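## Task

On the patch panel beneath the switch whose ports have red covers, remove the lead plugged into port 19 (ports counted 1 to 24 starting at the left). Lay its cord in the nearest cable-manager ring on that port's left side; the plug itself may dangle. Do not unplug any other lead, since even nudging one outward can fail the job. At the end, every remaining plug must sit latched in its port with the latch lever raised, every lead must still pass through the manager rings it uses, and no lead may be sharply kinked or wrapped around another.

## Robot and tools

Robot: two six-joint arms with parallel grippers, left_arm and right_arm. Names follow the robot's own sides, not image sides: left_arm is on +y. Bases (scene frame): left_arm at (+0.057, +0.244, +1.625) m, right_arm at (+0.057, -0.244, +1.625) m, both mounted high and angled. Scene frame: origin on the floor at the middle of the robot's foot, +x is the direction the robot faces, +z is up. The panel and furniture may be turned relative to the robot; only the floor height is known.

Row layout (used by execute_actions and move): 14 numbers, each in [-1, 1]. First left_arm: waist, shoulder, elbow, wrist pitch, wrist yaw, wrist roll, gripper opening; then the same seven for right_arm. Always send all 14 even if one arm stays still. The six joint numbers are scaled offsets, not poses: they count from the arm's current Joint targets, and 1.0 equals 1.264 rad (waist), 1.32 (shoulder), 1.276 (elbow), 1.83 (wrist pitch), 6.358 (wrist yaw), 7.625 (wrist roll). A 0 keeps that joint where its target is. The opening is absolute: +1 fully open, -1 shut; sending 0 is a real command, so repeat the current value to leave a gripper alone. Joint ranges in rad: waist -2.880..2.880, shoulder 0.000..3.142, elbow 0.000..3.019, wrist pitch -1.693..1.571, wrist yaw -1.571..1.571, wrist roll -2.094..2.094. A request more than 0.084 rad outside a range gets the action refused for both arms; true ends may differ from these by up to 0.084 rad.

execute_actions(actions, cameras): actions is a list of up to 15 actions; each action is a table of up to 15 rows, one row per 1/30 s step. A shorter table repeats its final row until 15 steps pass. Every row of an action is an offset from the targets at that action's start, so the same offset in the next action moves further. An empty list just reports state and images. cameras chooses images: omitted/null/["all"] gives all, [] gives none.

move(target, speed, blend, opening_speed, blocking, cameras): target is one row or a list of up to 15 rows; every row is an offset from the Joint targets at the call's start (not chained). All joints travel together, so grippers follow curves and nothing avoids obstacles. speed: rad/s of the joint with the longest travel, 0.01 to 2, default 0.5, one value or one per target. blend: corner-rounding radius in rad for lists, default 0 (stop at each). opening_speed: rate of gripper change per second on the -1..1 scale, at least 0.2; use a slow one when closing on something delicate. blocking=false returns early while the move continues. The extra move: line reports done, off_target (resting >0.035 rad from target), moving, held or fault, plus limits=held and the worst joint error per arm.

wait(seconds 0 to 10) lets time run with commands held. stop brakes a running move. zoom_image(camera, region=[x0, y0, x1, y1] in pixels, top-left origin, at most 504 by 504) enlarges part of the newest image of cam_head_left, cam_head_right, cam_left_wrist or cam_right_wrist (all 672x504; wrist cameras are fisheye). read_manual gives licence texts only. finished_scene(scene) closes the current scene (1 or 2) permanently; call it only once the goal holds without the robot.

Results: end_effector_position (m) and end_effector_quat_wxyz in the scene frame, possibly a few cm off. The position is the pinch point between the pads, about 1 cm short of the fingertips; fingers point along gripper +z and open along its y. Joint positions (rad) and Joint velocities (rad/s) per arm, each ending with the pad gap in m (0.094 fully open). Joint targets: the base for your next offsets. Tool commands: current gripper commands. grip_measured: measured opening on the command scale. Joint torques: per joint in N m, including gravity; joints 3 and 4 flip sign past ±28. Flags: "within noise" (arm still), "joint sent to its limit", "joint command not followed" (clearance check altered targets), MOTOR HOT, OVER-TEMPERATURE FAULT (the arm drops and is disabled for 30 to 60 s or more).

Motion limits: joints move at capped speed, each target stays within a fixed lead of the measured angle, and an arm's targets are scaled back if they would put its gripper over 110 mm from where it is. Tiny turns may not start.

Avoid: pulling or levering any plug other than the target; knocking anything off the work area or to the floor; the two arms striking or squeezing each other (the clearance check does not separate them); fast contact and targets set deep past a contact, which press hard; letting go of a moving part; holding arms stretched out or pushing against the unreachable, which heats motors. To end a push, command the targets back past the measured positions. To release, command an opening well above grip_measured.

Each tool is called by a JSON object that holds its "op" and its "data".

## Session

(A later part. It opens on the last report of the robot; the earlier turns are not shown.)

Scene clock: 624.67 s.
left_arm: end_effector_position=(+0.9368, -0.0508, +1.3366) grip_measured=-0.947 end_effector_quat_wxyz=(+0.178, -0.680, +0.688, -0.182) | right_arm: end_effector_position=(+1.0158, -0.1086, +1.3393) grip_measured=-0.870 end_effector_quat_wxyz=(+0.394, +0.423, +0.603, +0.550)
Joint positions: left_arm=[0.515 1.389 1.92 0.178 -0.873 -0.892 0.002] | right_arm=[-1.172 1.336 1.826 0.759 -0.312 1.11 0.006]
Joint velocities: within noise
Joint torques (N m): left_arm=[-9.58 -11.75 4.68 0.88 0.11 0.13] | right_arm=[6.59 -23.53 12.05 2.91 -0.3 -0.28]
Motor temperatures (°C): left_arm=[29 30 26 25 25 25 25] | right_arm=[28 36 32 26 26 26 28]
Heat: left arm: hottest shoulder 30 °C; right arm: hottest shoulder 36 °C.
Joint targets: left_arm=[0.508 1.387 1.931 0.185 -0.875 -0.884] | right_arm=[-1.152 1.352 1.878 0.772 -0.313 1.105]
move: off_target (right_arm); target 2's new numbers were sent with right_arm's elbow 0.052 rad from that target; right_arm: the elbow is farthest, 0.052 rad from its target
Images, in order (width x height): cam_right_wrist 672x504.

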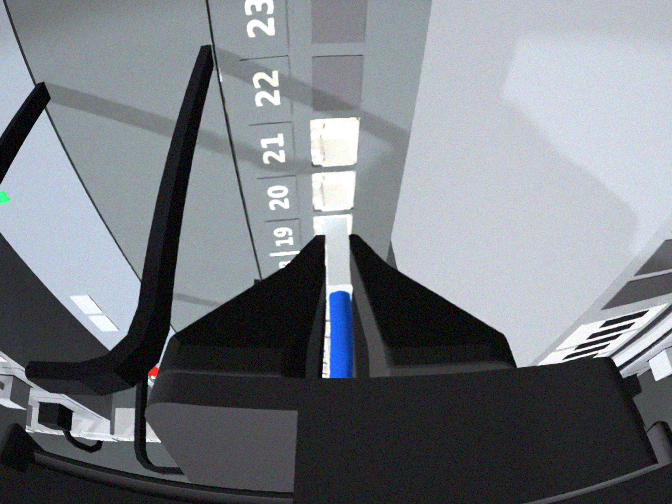

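{"op": "move", "data": {"target": [0,0,0,0,0,0,-0.95,-0.0032,-0.0439,-0.1379,0.0484,0,0,-1.0], "speed": 0.12, "cameras": ["cam_right_wrist"]}}

{"op": "zoom_image", "data": {"camera": "cam_right_wrist", "region": [240, 150, 440, 350]}}

Scene clock: 636.57 s.
left_arm: end_effector_position=(+0.9368, -0.0508, +1.3366) grip_measured=-0.947 end_effector_quat_wxyz=(+0.178, -0.680, +0.688, -0.182) | right_arm: end_effector_position=(+1.0114, -0.1075, +1.3366) grip_measured=-0.875 end_effector_quat_wxyz=(+0.398, +0.432, +0.599, +0.545)
Joint positions: left_arm=[0.515 1.389 1.92 0.178 -0.873 -0.892 0.002] | right_arm=[-1.163 1.337 1.809 0.781 -0.289 1.11 0.006]
Joint velocities: within noise
Joint torques (N m): left_arm=[-9.47 -11.99 4.7 0.85 0.1 0.11] | right_arm=[5.6 -28.45 -2.81 5.38 -1.19 -0.29]
Motor temperatures (°C): left_arm=[29 30 26 25 25 25 25] | right_arm=[28 36 33 26 26 26 29]
Heat: left arm: hottest shoulder 30 °C; right arm: hottest shoulder 36 °C.
Joint targets: left_arm=[0.508 1.387 1.931 0.185 -0.875 -0.884] | right_arm=[-1.156 1.294 1.702 0.861 -0.313 1.105]
move: off_target (right_arm); right_arm: the elbow is farthest, 0.107 rad from its target
Images, in order (width x height): cam_right_wrist 672x504.

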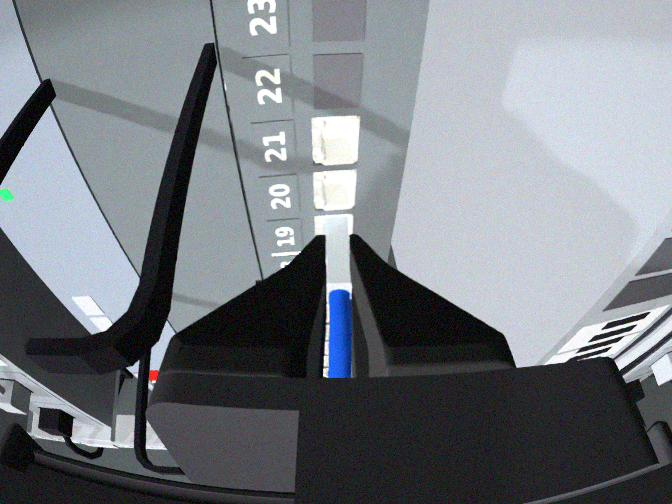

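Scaled by 2.520 from the camera's 672x504 image, which has a finer 960x720 frame.

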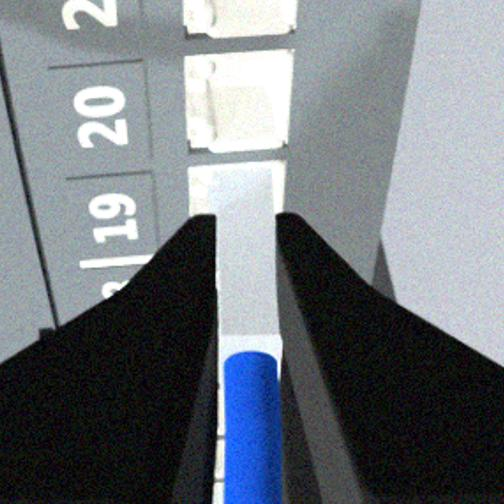

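{"op": "zoom_image", "data": {"camera": "cam_right_wrist", "region": [300, 190, 370, 260]}}

Scaled by 7.200 from the camera's 672x504 image, which has a finer 960x720 frame.

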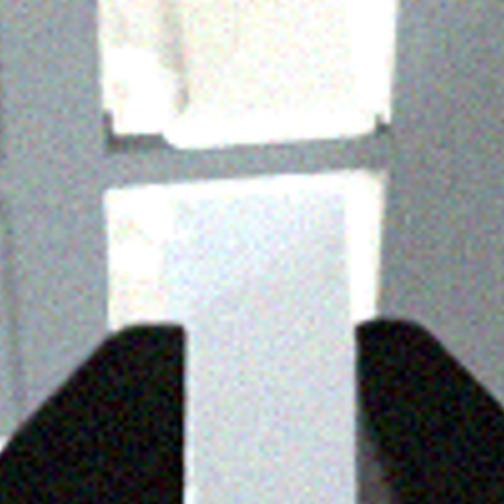

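{"op": "move", "data": {"target": [0,0,0,0,0,0,-0.95,0,-0.018,-0.065,0.02,0,0,-1.0], "speed": 0.12, "cameras": ["cam_right_wrist"]}}

{"op": "zoom_image", "data": {"camera": "cam_right_wrist", "region": [240, 150, 440, 350]}}

Scene clock: 702.27 s.
left_arm: end_effector_position=(+0.9368, -0.0508, +1.3366) grip_measured=-0.947 end_effector_quat_wxyz=(+0.178, -0.680, +0.688, -0.182) | right_arm: end_effector_position=(+1.0022, -0.1089, +1.3360) grip_measured=-0.887 end_effector_quat_wxyz=(+0.402, +0.437, +0.596, +0.541)
Joint positions: left_arm=[0.515 1.389 1.92 0.178 -0.873 -0.892 0.002] | right_arm=[-1.161 1.324 1.767 0.814 -0.272 1.11 0.005]
Joint velocities: within noise
Joint torques (N m): left_arm=[-9.52 -11.58 4.63 0.87 0.12 0.11] | right_arm=[5.48 -29.04 -6.94 5.52 -1.84 -0.3]
Motor temperatures (°C): left_arm=[29 30 26 25 25 25 25] | right_arm=[28 36 29 27 29 26 30]
Heat: left arm: hottest shoulder 30 °C; right arm: hottest shoulder 36 °C.
Joint targets: left_arm=[0.508 1.387 1.931 0.185 -0.875 -0.884] | right_arm=[-1.156 1.270 1.619 0.898 -0.313 1.105]
move: off_target (right_arm); right_arm: the elbow is farthest, 0.148 rad from its target
Images, in order (width x height): cam_right_wrist 672x504.

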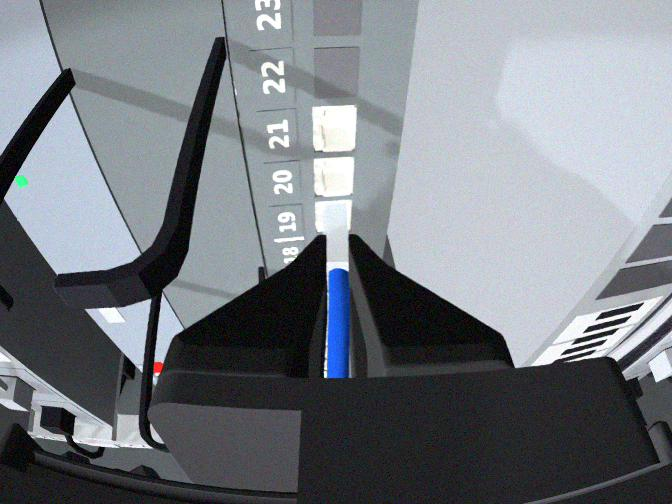

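Scaled by 2.520 from the camera's 672x504 image, which has a finer 960x720 frame.

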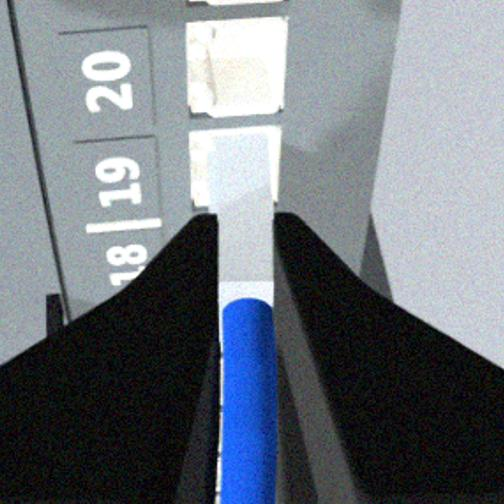

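{"op": "zoom_image", "data": {"camera": "cam_right_wrist", "region": [300, 180, 370, 250]}}

Scaled by 7.200 from the camera's 672x504 image, which has a finer 960x720 frame.

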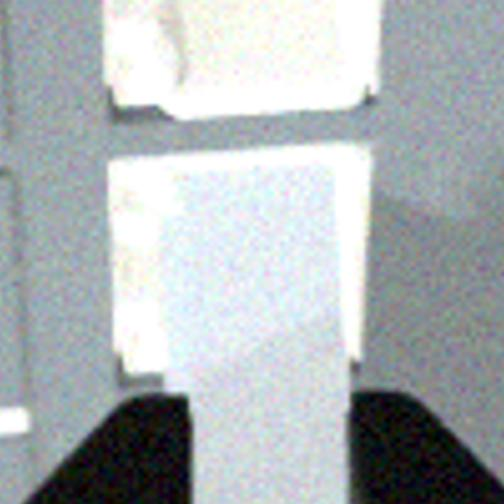

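{"op": "move", "data": {"target": [[0,0,0,0,0,0,-0.95,0,0.0485,0.134,-0.0426,0.0047,0,-1.0],[0,0,0,0,0,0,-0.95,0,0.0485,0.134,-0.0426,0.0047,0,-0.48]], "speed": 0.15, "cameras": ["cam_right_wrist"]}}

{"op": "zoom_image", "data": {"camera": "cam_right_wrist", "region": [240, 150, 440, 350]}}

Scene clock: 744.87 s.
left_arm: end_effector_position=(+0.9368, -0.0508, +1.3366) grip_measured=-0.947 end_effector_quat_wxyz=(+0.178, -0.680, +0.688, -0.182) | right_arm: end_effector_position=(+1.0064, -0.1095, +1.3401) grip_measured=-0.483 end_effector_quat_wxyz=(+0.404, +0.433, +0.594, +0.544)
Joint positions: left_arm=[0.515 1.389 1.92 0.178 -0.873 -0.892 0.002] | right_arm=[-1.161 1.326 1.78 0.811 -0.28 1.11 0.024]
Joint velocities: within noise
Joint torques (N m): left_arm=[-9.99 -11.93 4.7 0.94 0.1 0.11] | right_arm=[5.19 -23.94 7.75 2.69 -0.41 -0.3]
Motor temperatures (°C): left_arm=[29 30 26 25 25 25 25] | right_arm=[28 38 29 27 34 26 31]
Heat: left arm: hottest shoulder 30 °C; right arm: hottest shoulder 38 °C.
Joint targets: left_arm=[0.508 1.387 1.931 0.185 -0.875 -0.884] | right_arm=[-1.156 1.334 1.790 0.820 -0.283 1.105]
move: done
Images, in order (width x height): cam_right_wrist 672x504.

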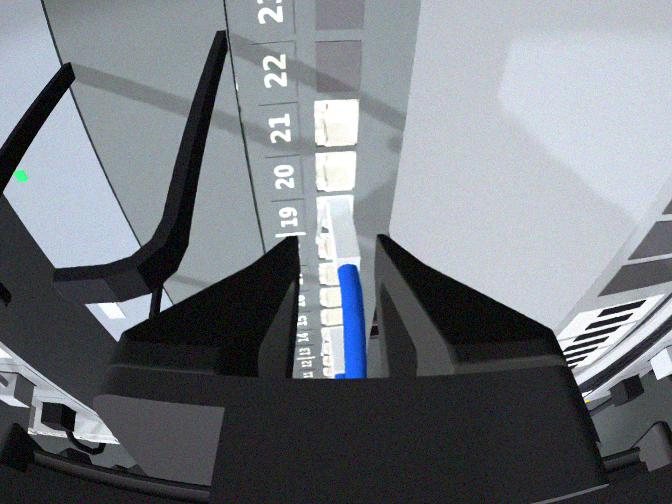

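Scaled by 2.520 from the camera's 672x504 image, which has a finer 960x720 frame.

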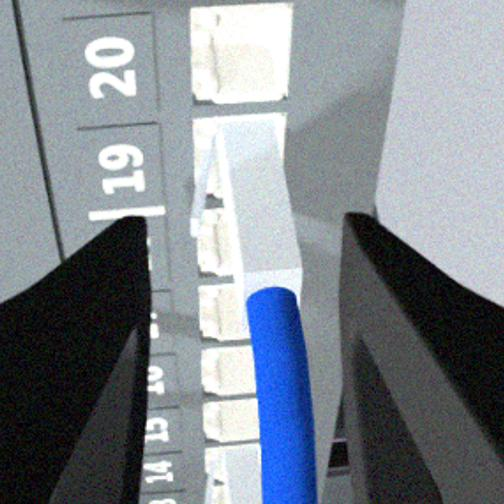

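{"op": "move", "data": {"target": [0,0,0,0,0,0,-0.95,-0.0625,0.0227,-0.0231,0.0645,-0.01416,0.01207,-0.48], "speed": 0.12, "cameras": ["cam_right_wrist"]}}

{"op": "zoom_image", "data": {"camera": "cam_right_wrist", "region": [240, 150, 440, 350]}}

Scene clock: 769.23 s.
left_arm: end_effector_position=(+0.9368, -0.0508, +1.3366) grip_measured=-0.947 end_effector_quat_wxyz=(+0.178, -0.680, +0.688, -0.182) | right_arm: end_effector_position=(+0.9969, -0.1181, +1.3428) grip_measured=-0.482 end_effector_quat_wxyz=(+0.410, +0.402, +0.579, +0.578)
Joint positions: left_arm=[0.515 1.389 1.92 0.178 -0.873 -0.892 0.002] | right_arm=[-1.215 1.342 1.77 0.92 -0.37 1.182 0.024]
Joint velocities: within noise
Joint torques (N m): left_arm=[-9.41 -11.63 4.71 0.96 0.12 0.11] | right_arm=[2.61 -22.77 5.86 3.1 -0.37 -0.13]
Motor temperatures (°C): left_arm=[29 30 26 25 25 25 25] | right_arm=[28 40 30 26 30 26 30]
Heat: left arm: hottest shoulder 30 °C; right arm: hottest shoulder 40 °C.
Joint targets: left_arm=[0.508 1.387 1.931 0.185 -0.875 -0.884] | right_arm=[-1.235 1.364 1.760 0.938 -0.373 1.197]
move: done
Images, in order (width x height): cam_right_wrist 672x504.

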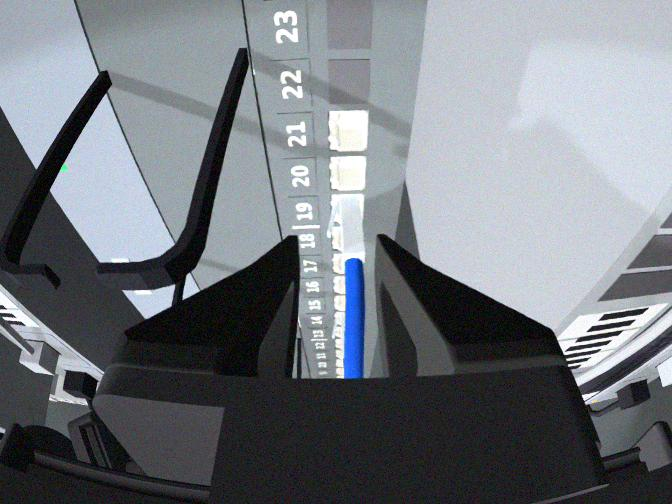

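Scaled by 2.520 from the camera's 672x504 image, which has a finer 960x720 frame.

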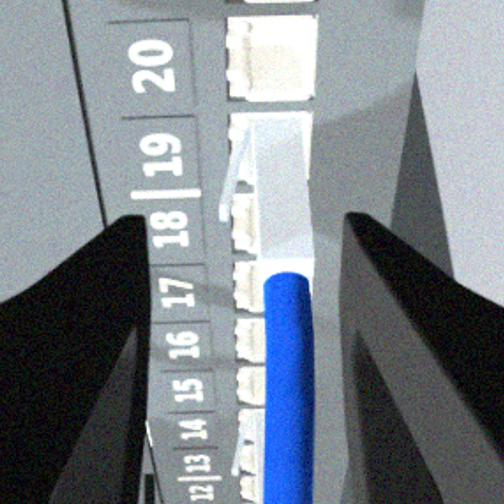

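{"op": "move", "data": {"target": [0,0,0,0,0,0,-0.95,0.0514,0.028,0.1215,-0.0508,0.0016,-0.00485,-0.5], "speed": 0.08, "cameras": ["cam_right_wrist"]}}

{"op": "zoom_image", "data": {"camera": "cam_right_wrist", "region": [240, 150, 440, 350]}}

Scene clock: 777.30 s.
left_arm: end_effector_position=(+0.9368, -0.0508, +1.3366) grip_measured=-0.947 end_effector_quat_wxyz=(+0.178, -0.680, +0.688, -0.182) | right_arm: end_effector_position=(+1.0164, -0.1089, +1.3410) grip_measured=-0.498 end_effector_quat_wxyz=(+0.404, +0.407, +0.577, +0.582)
Joint positions: left_arm=[0.515 1.389 1.92 0.178 -0.873 -0.892 0.002] | right_arm=[-1.193 1.38 1.862 0.853 -0.367 1.174 0.024]
Joint velocities: within noise
Joint torques (N m): left_arm=[-9.35 -11.69 4.7 0.96 0.11 0.13] | right_arm=[7 -23.12 12.19 2.26 -0.11 -0.43]
Motor temperatures (°C): left_arm=[29 30 26 25 25 25 25] | right_arm=[28 39 30 26 29 26 29]
Heat: left arm: hottest shoulder 30 °C; right arm: hottest shoulder 39 °C.
Joint targets: left_arm=[0.508 1.387 1.931 0.185 -0.875 -0.884] | right_arm=[-1.170 1.401 1.915 0.845 -0.363 1.160]
move: off_target (right_arm); right_arm: the elbow is farthest, 0.053 rad from its target
Images, in order (width x height): cam_right_wrist 672x504.

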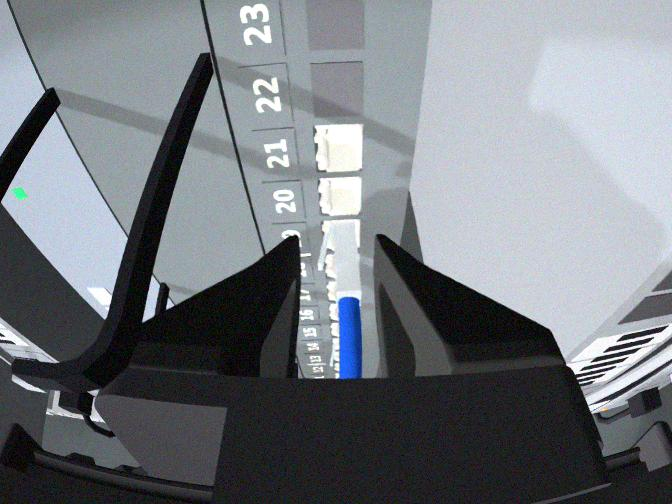

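Scaled by 2.520 from the camera's 672x504 image, which has a finer 960x720 frame.

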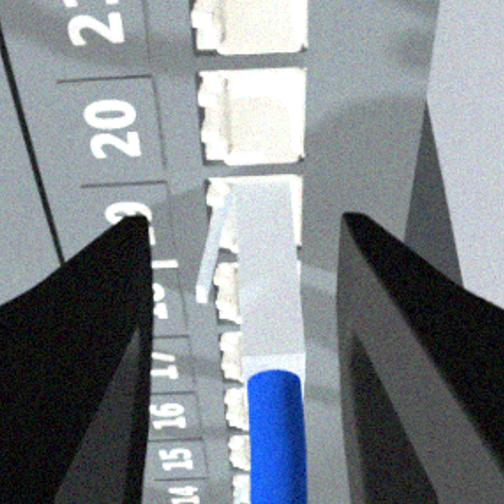

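{"op": "move", "data": {"target": [[0,0,0,0,0,0,-0.95,0,0,0,-0.0055,0,0,-0.5],[0,0,0,0,0,0,-0.95,0,0,0,-0.0055,0,0,-0.8]], "speed": 0.08, "opening_speed": 0.3, "cameras": ["cam_right_wrist"]}}

{"op": "zoom_image", "data": {"camera": "cam_right_wrist", "region": [240, 150, 440, 350]}}

Scene clock: 784.27 s.
left_arm: end_effector_position=(+0.9368, -0.0508, +1.3366) grip_measured=-0.947 end_effector_quat_wxyz=(+0.178, -0.680, +0.688, -0.182) | right_arm: end_effector_position=(+1.0164, -0.1073, +1.3391) grip_measured=-0.796 end_effector_quat_wxyz=(+0.400, +0.409, +0.579, +0.581)
Joint positions: left_arm=[0.515 1.389 1.92 0.178 -0.873 -0.892 0.002] | right_arm=[-1.191 1.38 1.863 0.842 -0.366 1.173 0.01]
Joint velocities: within noise
Joint torques (N m): left_arm=[-9.7 -11.69 4.74 0.88 0.13 0.1] | right_arm=[6.83 -23.12 12.12 2.18 -0.13 -0.37]
Motor temperatures (°C): left_arm=[29 30 26 25 25 25 25] | right_arm=[28 38 30 26 29 26 29]
Heat: left arm: hottest shoulder 30 °C; right arm: hottest shoulder 38 °C.
Joint targets: left_arm=[0.508 1.387 1.931 0.185 -0.875 -0.884] | right_arm=[-1.170 1.401 1.915 0.835 -0.363 1.160]
move: off_target (right_arm); target 2's new numbers were sent with right_arm's elbow 0.053 rad from that target; right_arm: the elbow is farthest, 0.052 rad from its target
Images, in order (width x height): cam_right_wrist 672x504.

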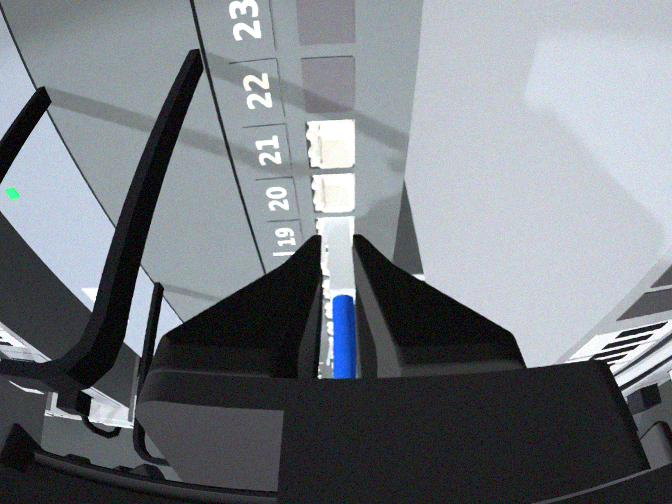

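Scaled by 2.520 from the camera's 672x504 image, which has a finer 960x720 frame.

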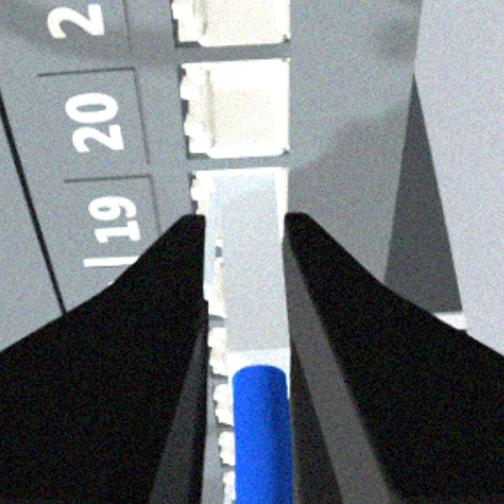

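{"op": "move", "data": {"target": [0,0,0,0,0,0,-0.95,0,0,0,0,0,0,-1.0], "opening_speed": 0.2, "cameras": ["cam_right_wrist"]}}

{"op": "zoom_image", "data": {"camera": "cam_right_wrist", "region": [240, 150, 440, 350]}}

Scene clock: 788.00 s.
left_arm: end_effector_position=(+0.9368, -0.0508, +1.3366) grip_measured=-0.947 end_effector_quat_wxyz=(+0.178, -0.680, +0.688, -0.182) | right_arm: end_effector_position=(+1.0166, -0.1074, +1.3388) grip_measured=-0.879 end_effector_quat_wxyz=(+0.402, +0.407, +0.581, +0.579)
Joint positions: left_arm=[0.515 1.389 1.92 0.178 -0.873 -0.892 0.002] | right_arm=[-1.191 1.38 1.864 0.841 -0.365 1.165 0.006]
Joint velocities: within noise
Joint torques (N m): left_arm=[-9.58 -11.46 4.77 0.87 0.1 0.13] | right_arm=[6.77 -23.18 12.03 2.18 -0.17 -0.3]
Motor temperatures (°C): left_arm=[29 30 26 25 25 25 25] | right_arm=[28 37 31 26 29 26 29]
Heat: left arm: hottest shoulder 30 °C; right arm: hottest shoulder 37 °C.
Joint targets: left_arm=[0.508 1.387 1.931 0.185 -0.875 -0.884] | right_arm=[-1.170 1.401 1.915 0.834 -0.363 1.160]
move: off_target (right_arm); right_arm: the elbow is farthest, 0.051 rad from its target
Images, in order (width x height): cam_right_wrist 672x504.

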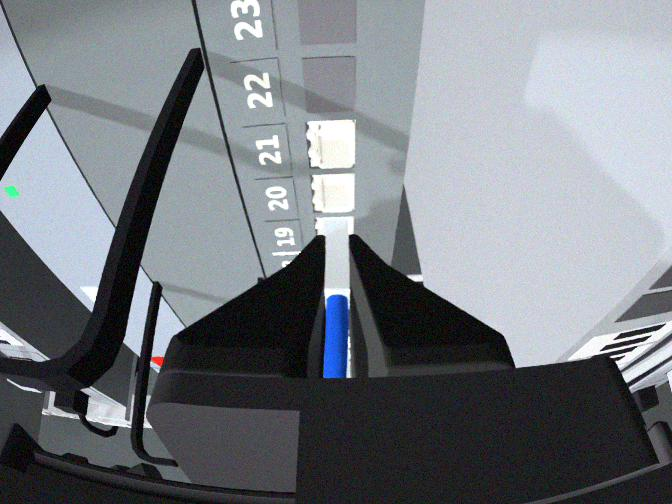

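Scaled by 2.520 from the camera's 672x504 image, which has a finer 960x720 frame.

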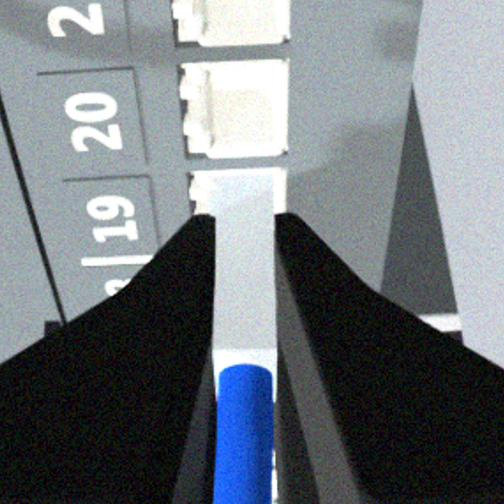

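{"op": "move", "data": {"target": [0,0,0,0,0,0,-0.95,0,0.0144,-0.09,-0.003,0,0,-1.0], "speed": 0.1, "cameras": ["cam_right_wrist"]}}

{"op": "zoom_image", "data": {"camera": "cam_right_wrist", "region": [240, 150, 440, 350]}}

Scene clock: 793.37 s.
left_arm: end_effector_position=(+0.9368, -0.0508, +1.3366) grip_measured=-0.947 end_effector_quat_wxyz=(+0.178, -0.680, +0.688, -0.182) | right_arm: end_effector_position=(+1.0135, -0.1055, +1.3346) grip_measured=-0.880 end_effector_quat_wxyz=(+0.399, +0.412, +0.582, +0.576)
Joint positions: left_arm=[0.515 1.389 1.92 0.178 -0.873 -0.892 0.002] | right_arm=[-1.187 1.381 1.854 0.841 -0.356 1.165 0.006]
Joint velocities: within noise
Joint torques (N m): left_arm=[-9.76 -11.63 4.72 0.9 0.11 0.12] | right_arm=[6.48 -21.89 2.22 1.92 -0.55 -0.3]
Motor temperatures (°C): left_arm=[29 30 26 25 25 25 25] | right_arm=[28 37 31 26 29 26 30]
Heat: left arm: hottest shoulder 30 °C; right arm: hottest shoulder 37 °C.
Joint targets: left_arm=[0.508 1.387 1.931 0.185 -0.875 -0.884] | right_arm=[-1.170 1.420 1.800 0.829 -0.363 1.160]
move: off_target (right_arm); right_arm: the elbow is farthest, 0.053 rad from its target
Images, in order (width x height): cam_right_wrist 672x504.

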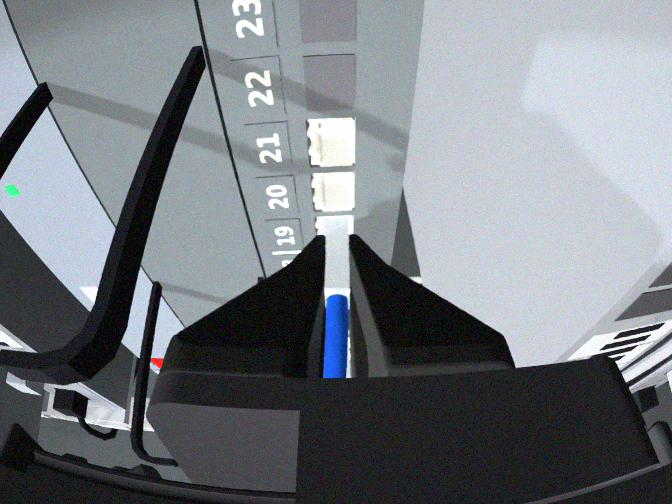

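Scaled by 2.520 from the camera's 672x504 image, which has a finer 960x720 frame.

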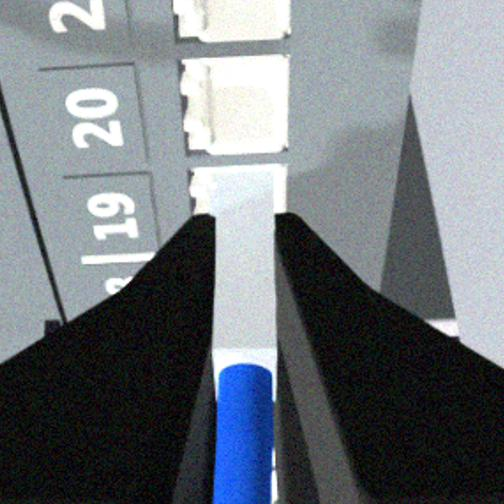

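{"op": "move", "data": {"target": [0,0,0,0,0,0,-0.95,0,0.0227,-0.0392,-0.005,0,0,-1.0], "speed": 0.1, "cameras": ["cam_right_wrist"]}}

{"op": "zoom_image", "data": {"camera": "cam_right_wrist", "region": [240, 150, 440, 350]}}

Scene clock: 797.47 s.
left_arm: end_effector_position=(+0.9368, -0.0508, +1.3366) grip_measured=-0.947 end_effector_quat_wxyz=(+0.178, -0.680, +0.688, -0.182) | right_arm: end_effector_position=(+0.9418, -0.0614, +1.2361) grip_measured=-0.880 end_effector_quat_wxyz=(+0.318, +0.442, +0.629, +0.554)
Joint positions: left_arm=[0.515 1.389 1.92 0.178 -0.873 -0.892 0.002] | right_arm=[-1.186 1.459 1.748 0.823 -0.362 1.164 0.006]
Joint velocities: within noise
Joint torques (N m): left_arm=[-9.58 -11.46 4.77 0.87 0.13 0.14] | right_arm=[7.47 -24.06 5.52 2.28 -0.36 -0.29]
Motor temperatures (°C): left_arm=[29 30 26 25 25 25 25] | right_arm=[28 37 31 26 29 26 30]
Heat: left arm: hottest shoulder 30 °C; right arm: hottest shoulder 37 °C.
Joint targets: left_arm=[0.508 1.387 1.931 0.185 -0.875 -0.884] | right_arm=[-1.170 1.450 1.751 0.820 -0.363 1.160]
move: done
Images, in order (width x height): cam_right_wrist 672x504.

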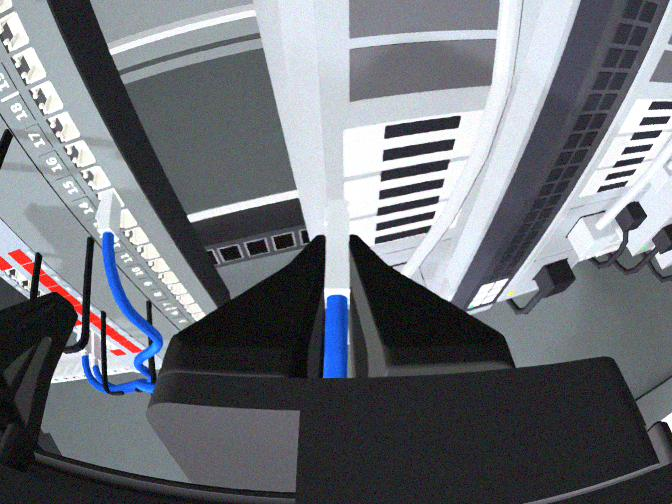

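Scaled by 2.520 from the camera's 672x504 image, which has a finer 960x720 frame.

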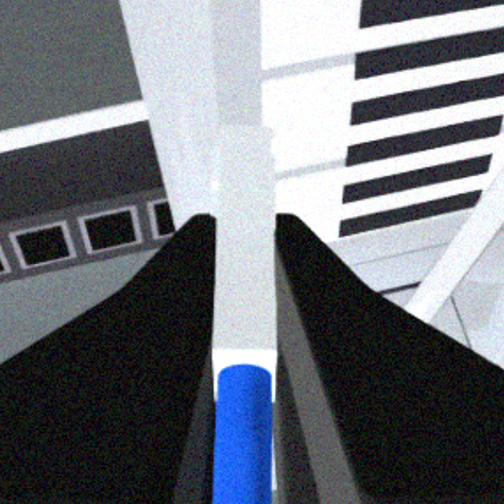

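{"op": "wait", "data": {"seconds": 0.1}}

{"op": "zoom_image", "data": {"camera": "cam_left_wrist", "region": [200, 0, 500, 300]}}

{"op": "zoom_image", "data": {"camera": "cam_head_left", "region": [270, 140, 450, 290]}}

{"op": "zoom_image", "data": {"camera": "cam_right_wrist", "region": [0, 100, 360, 420]}}

Scene clock: 801.37 s.
left_arm: end_effector_position=(+0.9368, -0.0508, +1.3366) grip_measured=-0.947 end_effector_quat_wxyz=(+0.178, -0.680, +0.688, -0.182) | right_arm: end_effector_position=(+0.9418, -0.0614, +1.2361) grip_measured=-0.880 end_effector_quat_wxyz=(+0.318, +0.442, +0.629, +0.554)
Joint positions: left_arm=[0.515 1.389 1.92 0.178 -0.873 -0.892 0.002] | right_arm=[-1.186 1.459 1.748 0.823 -0.362 1.164 0.006]
Joint velocities: within noise
Joint torques (N m): left_arm=[-9.76 -11.46 4.67 0.92 0.12 0.1] | right_arm=[7.47 -23.82 5.55 2.29 -0.34 -0.29]
Motor temperatures (°C): left_arm=[29 30 26 25 25 25 25] | right_arm=[28 37 31 26 28 26 30]
Heat: left arm: hottest shoulder 30 °C; right arm: hottest shoulder 37 °C.
Joint targets: left_arm=[0.508 1.387 1.931 0.185 -0.875 -0.884] | right_arm=[-1.170 1.450 1.751 0.820 -0.363 1.160]
Tool commands: left_gripper/opening=-0.95 right_gripper/opening=-1.0
wait: 0.10 s; at rest from the start

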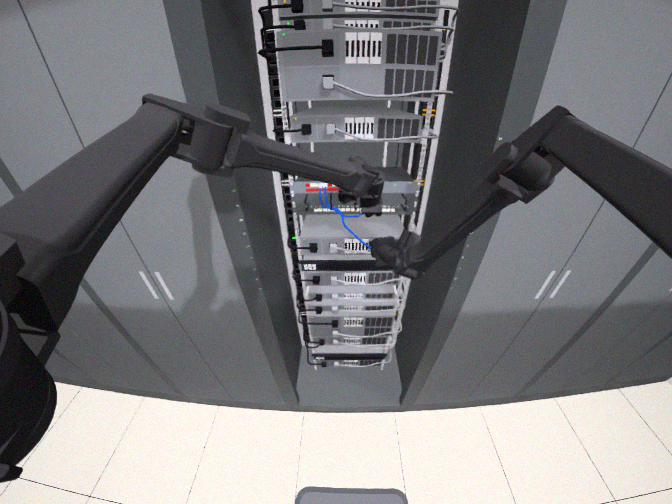

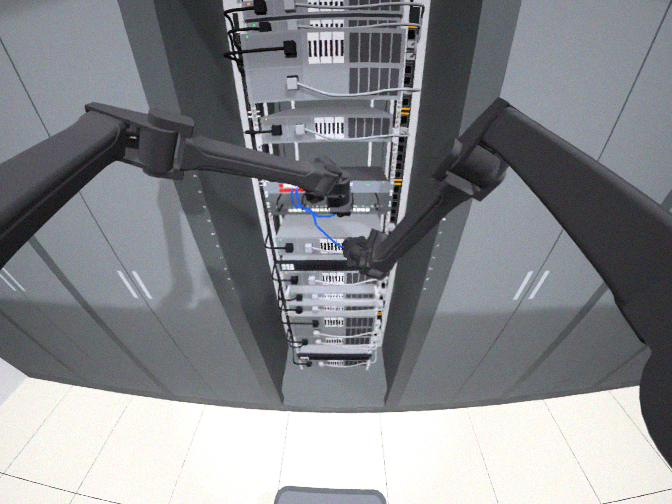

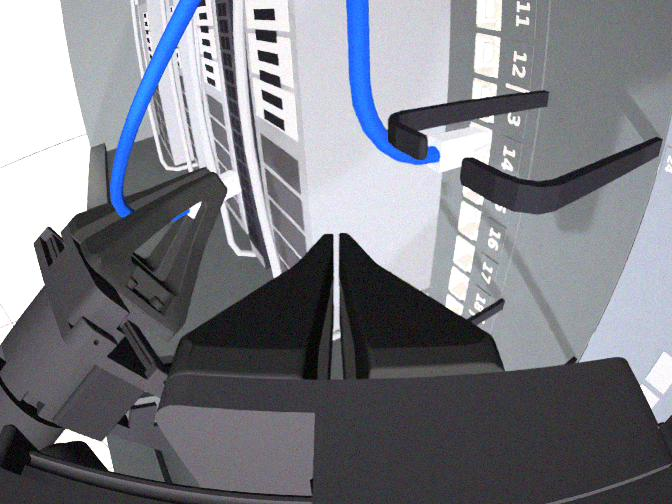

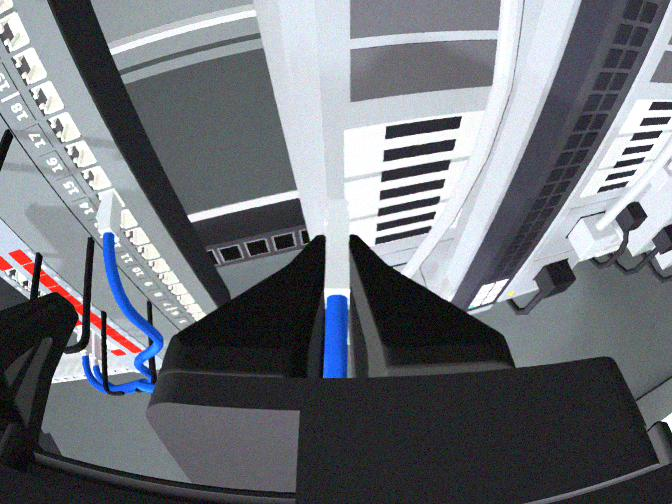

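Scaled by 1.680 from the camera's 672x504 image, which has a finer 960x720 frame.

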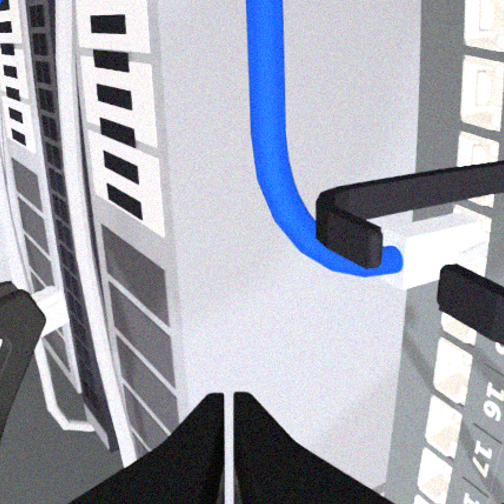

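Scaled by 2.800 from the camera's 672x504 image, which has a finer 960x720 frame.

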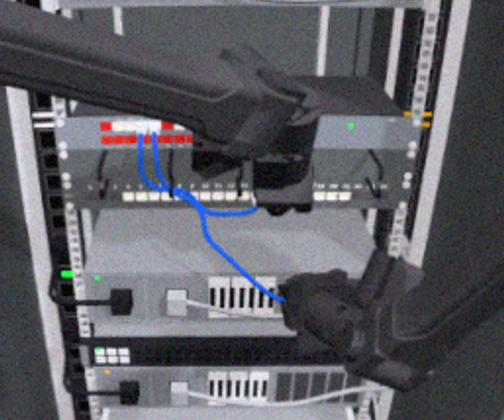

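Scaled by 1.400 from the camera's 672x504 image, which has a finer 960x720 frame.

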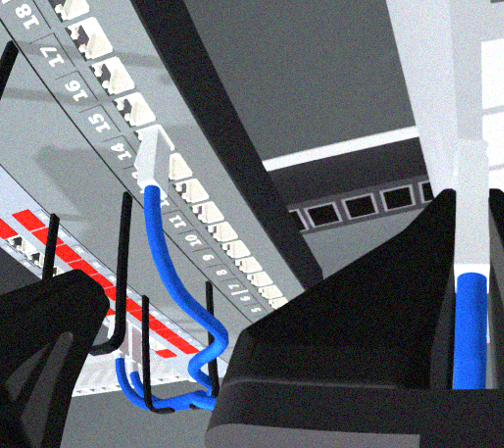

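{"op": "move", "data": {"target": [[-0.193,-0.087,-0.186,0.215,-0.0255,0.0433,-0.95,0,0,0,0,0,0,-1.0],[-0.193,-0.369,-0.651,0.215,-0.0255,0.0433,-0.95,0,0,0,0,0,0,-1.0],[0.31,-0.369,-0.651,0.215,-0.0255,0.0433,-0.95,0,0,0,0,0,0,-1.0]], "speed": [0.3,0.6,0.6], "blend": [0.05,0.1,0], "cameras": ["cam_left_wrist","cam_right_wrist","cam_head_left"]}}

{"op": "zoom_image", "data": {"camera": "cam_head_left", "region": [270, 140, 450, 290]}}

Scene clock: 858.63 s.
left_arm: end_effector_position=(+0.7454, +0.1995, +1.3253) grip_measured=-0.947 end_effector_quat_wxyz=(+0.308, -0.557, +0.767, +0.080) | right_arm: end_effector_position=(+0.9418, -0.0614, +1.2361) grip_measured=-0.880 end_effector_quat_wxyz=(+0.318, +0.442, +0.629, +0.554)
Joint positions: left_arm=[0.888 0.911 1.105 0.569 -1.036 -0.562 0.002] | right_arm=[-1.186 1.459 1.748 0.823 -0.362 1.164 0.006]
Joint velocities: within noise
Joint torques (N m): left_arm=[-0.44 -14.1 3.07 1.26 -0.11 0.11] | right_arm=[7.53 -23.77 5.6 2.24 -0.36 -0.28]
Motor temperatures (°C): left_arm=[29 30 26 25 25 25 25] | right_arm=[28 36 29 26 28 26 31]
Heat: left arm: hottest shoulder 30 °C; right arm: hottest shoulder 36 °C.
Joint targets: left_arm=[0.900 0.900 1.100 0.579 -1.037 -0.554] | right_arm=[-1.170 1.450 1.751 0.820 -0.363 1.160]
move: done
Images, in order (width x height): cam_head_left 672x504, cam_left_wrist 672x504, cam_right_wrist 672x504.

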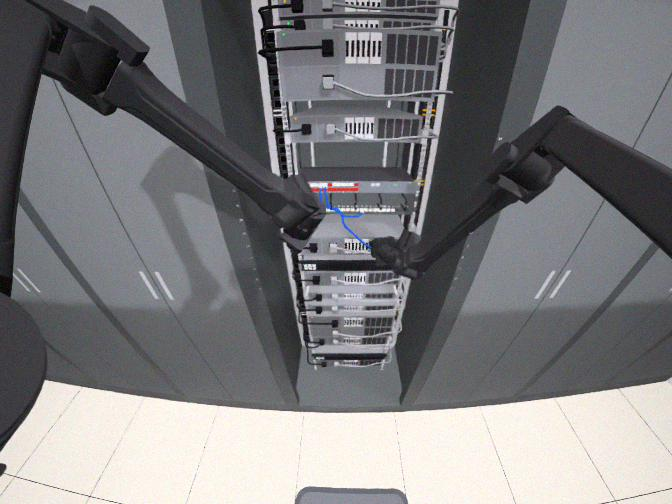

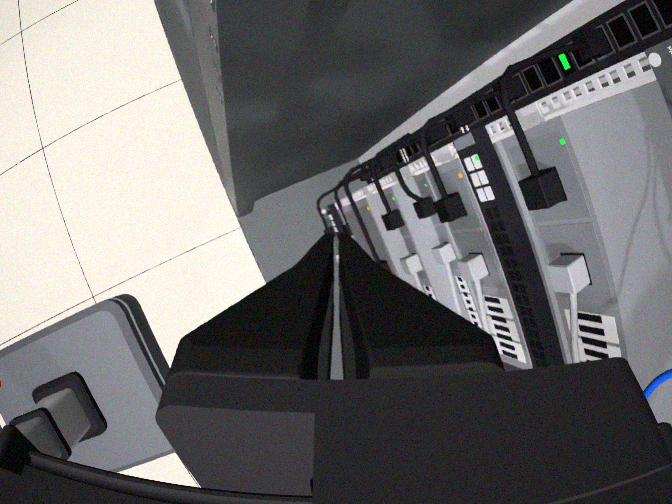

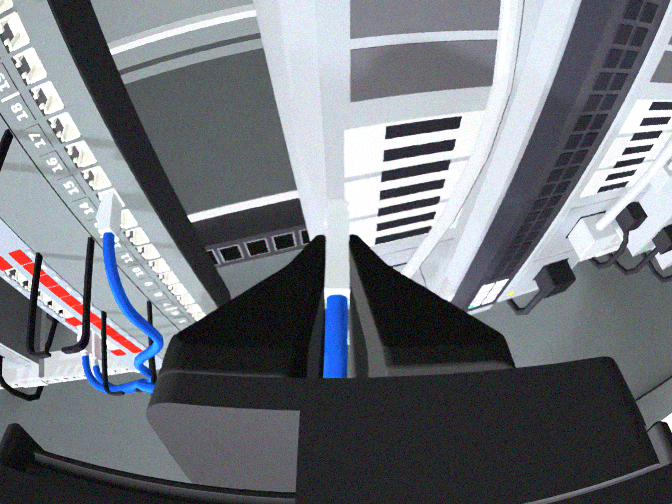

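Scaled by 2.800 from the camera's 672x504 image, which has a finer 960x720 frame.

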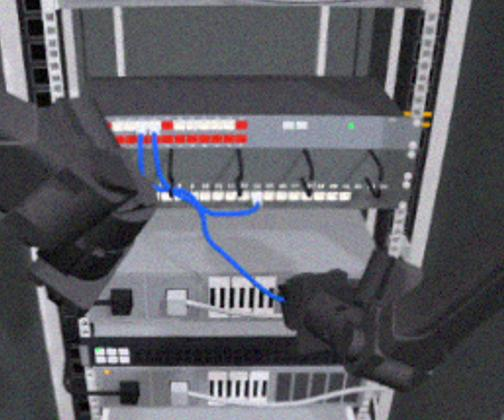

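{"op": "move", "data": {"target": [[0,0,0,0,0,0,-0.95,0.0578,-0.1227,-0.2531,0.1404,0.0261,-0.0105,-1.0],[0,0,0,0,0,0,-0.95,0.1353,-0.1644,-0.2657,0.253,0.0536,-0.0205,-1.0],[-0.503,0,0,0,0,0,-0.95,0.1353,-0.1644,-0.2657,0.253,0.0536,-0.0205,-1.0]], "speed": [0.25,0.25,0.6], "cameras": ["cam_left_wrist","cam_right_wrist","cam_head_left"]}}

{"op": "zoom_image", "data": {"camera": "cam_head_left", "region": [270, 140, 450, 290]}}

Scene clock: 911.93 s.
left_arm: end_effector_position=(+0.7500, +0.0146, +1.4445) grip_measured=-0.947 end_effector_quat_wxyz=(+0.146, -0.607, +0.762, -0.173) | right_arm: end_effector_position=(+0.9111, -0.1072, +1.3692) grip_measured=-0.880 end_effector_quat_wxyz=(+0.490, +0.501, +0.512, +0.497)
Joint positions: left_arm=[0.277 0.91 1.105 0.569 -1.036 -0.561 0.002] | right_arm=[-1.021 1.254 1.419 1.266 -0.025 1.017 0.006]
Joint velocities: within noise
Joint torques (N m): left_arm=[-4.54 -5.54 1.63 0.7 0.21 0.15] | right_arm=[7.65 -21.54 3.29 2.93 -0.23 -0.36]
Motor temperatures (°C): left_arm=[29 32 26 25 25 25 25] | right_arm=[28 37 29 26 27 26 32]
Heat: left arm: hottest shoulder 32 °C; right arm: hottest shoulder 37 °C.
Joint targets: left_arm=[0.264 0.900 1.100 0.579 -1.037 -0.554] | right_arm=[-0.999 1.233 1.411 1.283 -0.022 1.004]
move: done
Images, in order (width x height): cam_head_left 672x504, cam_left_wrist 672x504, cam_right_wrist 672x504.

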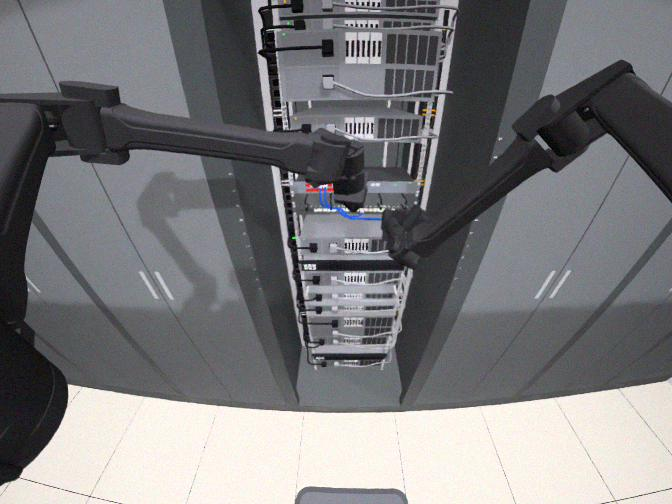

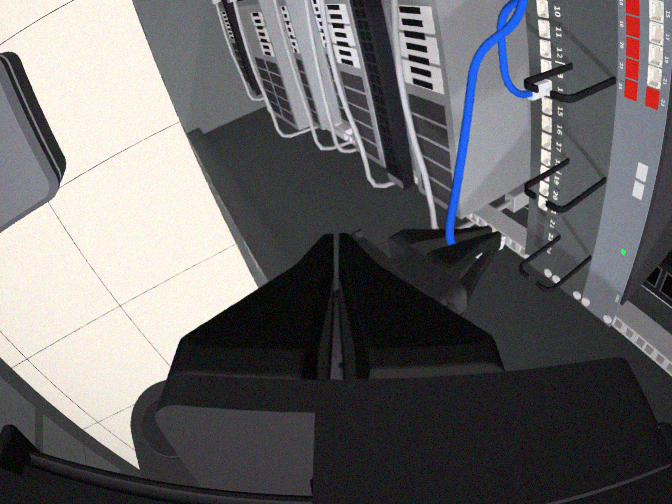

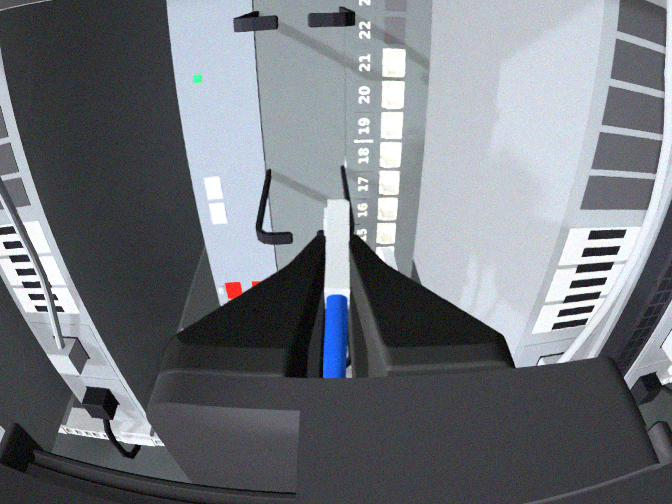

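Scaled by 2.800 from the camera's 672x504 image, which has a finer 960x720 frame.

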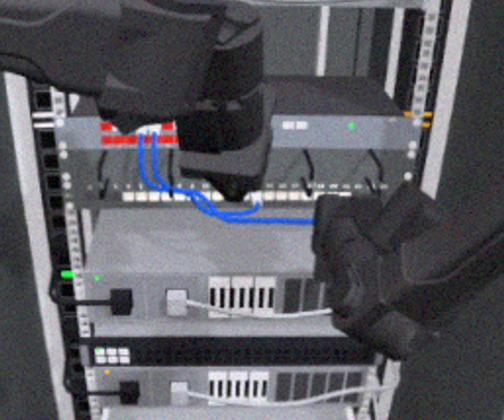

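{"op": "zoom_image", "data": {"camera": "cam_left_wrist", "region": [400, 0, 640, 300]}}

Scaled by 1.680 from the camera's 672x504 image, which has a finer 960x720 frame.

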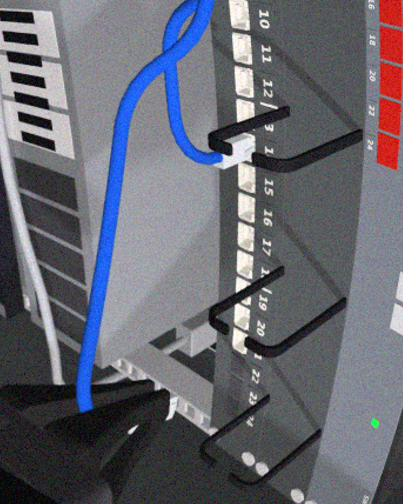

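{"op": "move", "data": {"target": [0,0,0,0,0,0,-0.95,-0.0475,0.0258,0.1324,-0.0623,-0.0005,0.0066,-1.0], "speed": 0.15, "cameras": ["cam_left_wrist","cam_right_wrist"]}}

{"op": "zoom_image", "data": {"camera": "cam_left_wrist", "region": [400, 0, 640, 300]}}

Scene clock: 926.43 s.
left_arm: end_effector_position=(+0.7500, +0.0146, +1.4445) grip_measured=-0.947 end_effector_quat_wxyz=(+0.146, -0.607, +0.762, -0.173) | right_arm: end_effector_position=(+0.9567, -0.1268, +1.3864) grip_measured=-0.880 end_effector_quat_wxyz=(+0.502, +0.499, +0.499, +0.500)
Joint positions: left_arm=[0.277 0.91 1.105 0.569 -1.036 -0.561 0.002] | right_arm=[-1.039 1.254 1.546 1.176 -0.025 1.038 0.006]
Joint velocities: within noise
Joint torques (N m): left_arm=[-4.78 -5.89 1.55 0.73 0.19 0.14] | right_arm=[3.55 -20.25 8.34 2 -0.36 -0.11]
Motor temperatures (°C): left_arm=[29 31 26 25 25 25 25] | right_arm=[28 37 28 26 27 26 32]
Heat: left arm: hottest shoulder 31 °C; right arm: hottest shoulder 37 °C.
Joint targets: left_arm=[0.264 0.900 1.100 0.579 -1.037 -0.554] | right_arm=[-1.059 1.267 1.581 1.169 -0.025 1.054]
move: done
Images, in order (width x height): cam_left_wrist 672x504, cam_right_wrist 672x504.

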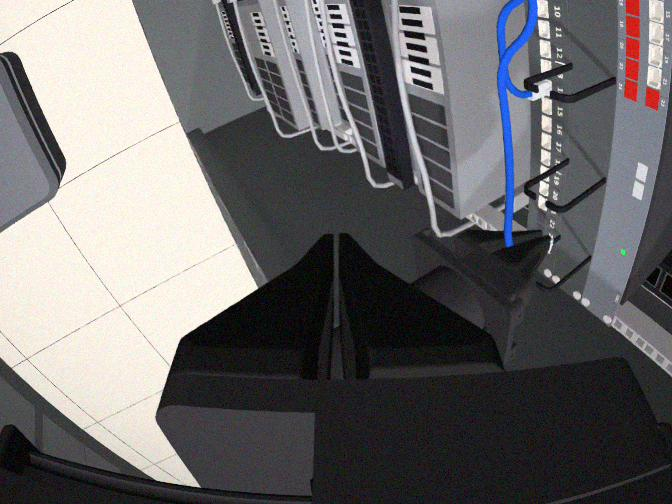

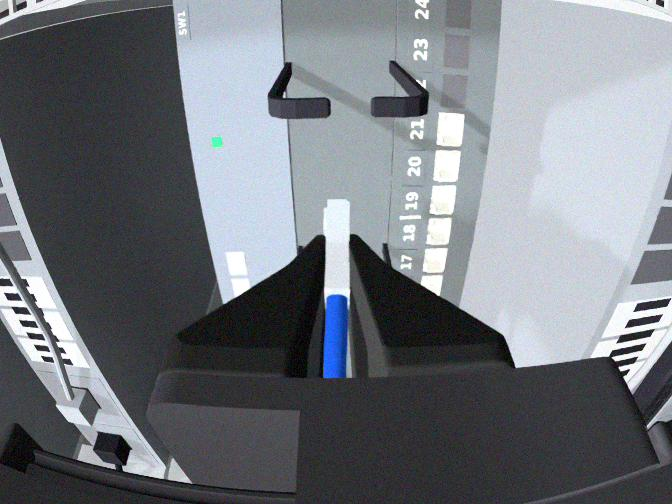

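Scaled by 1.680 from the camera's 672x504 image, which has a finer 960x720 frame.

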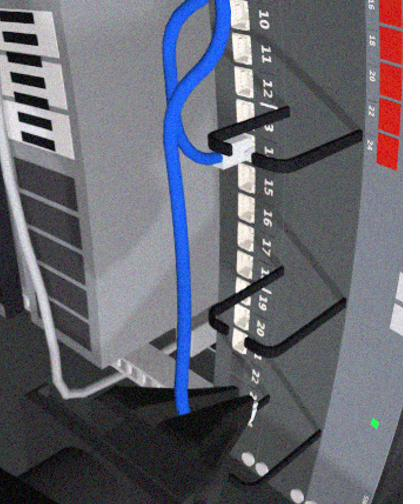

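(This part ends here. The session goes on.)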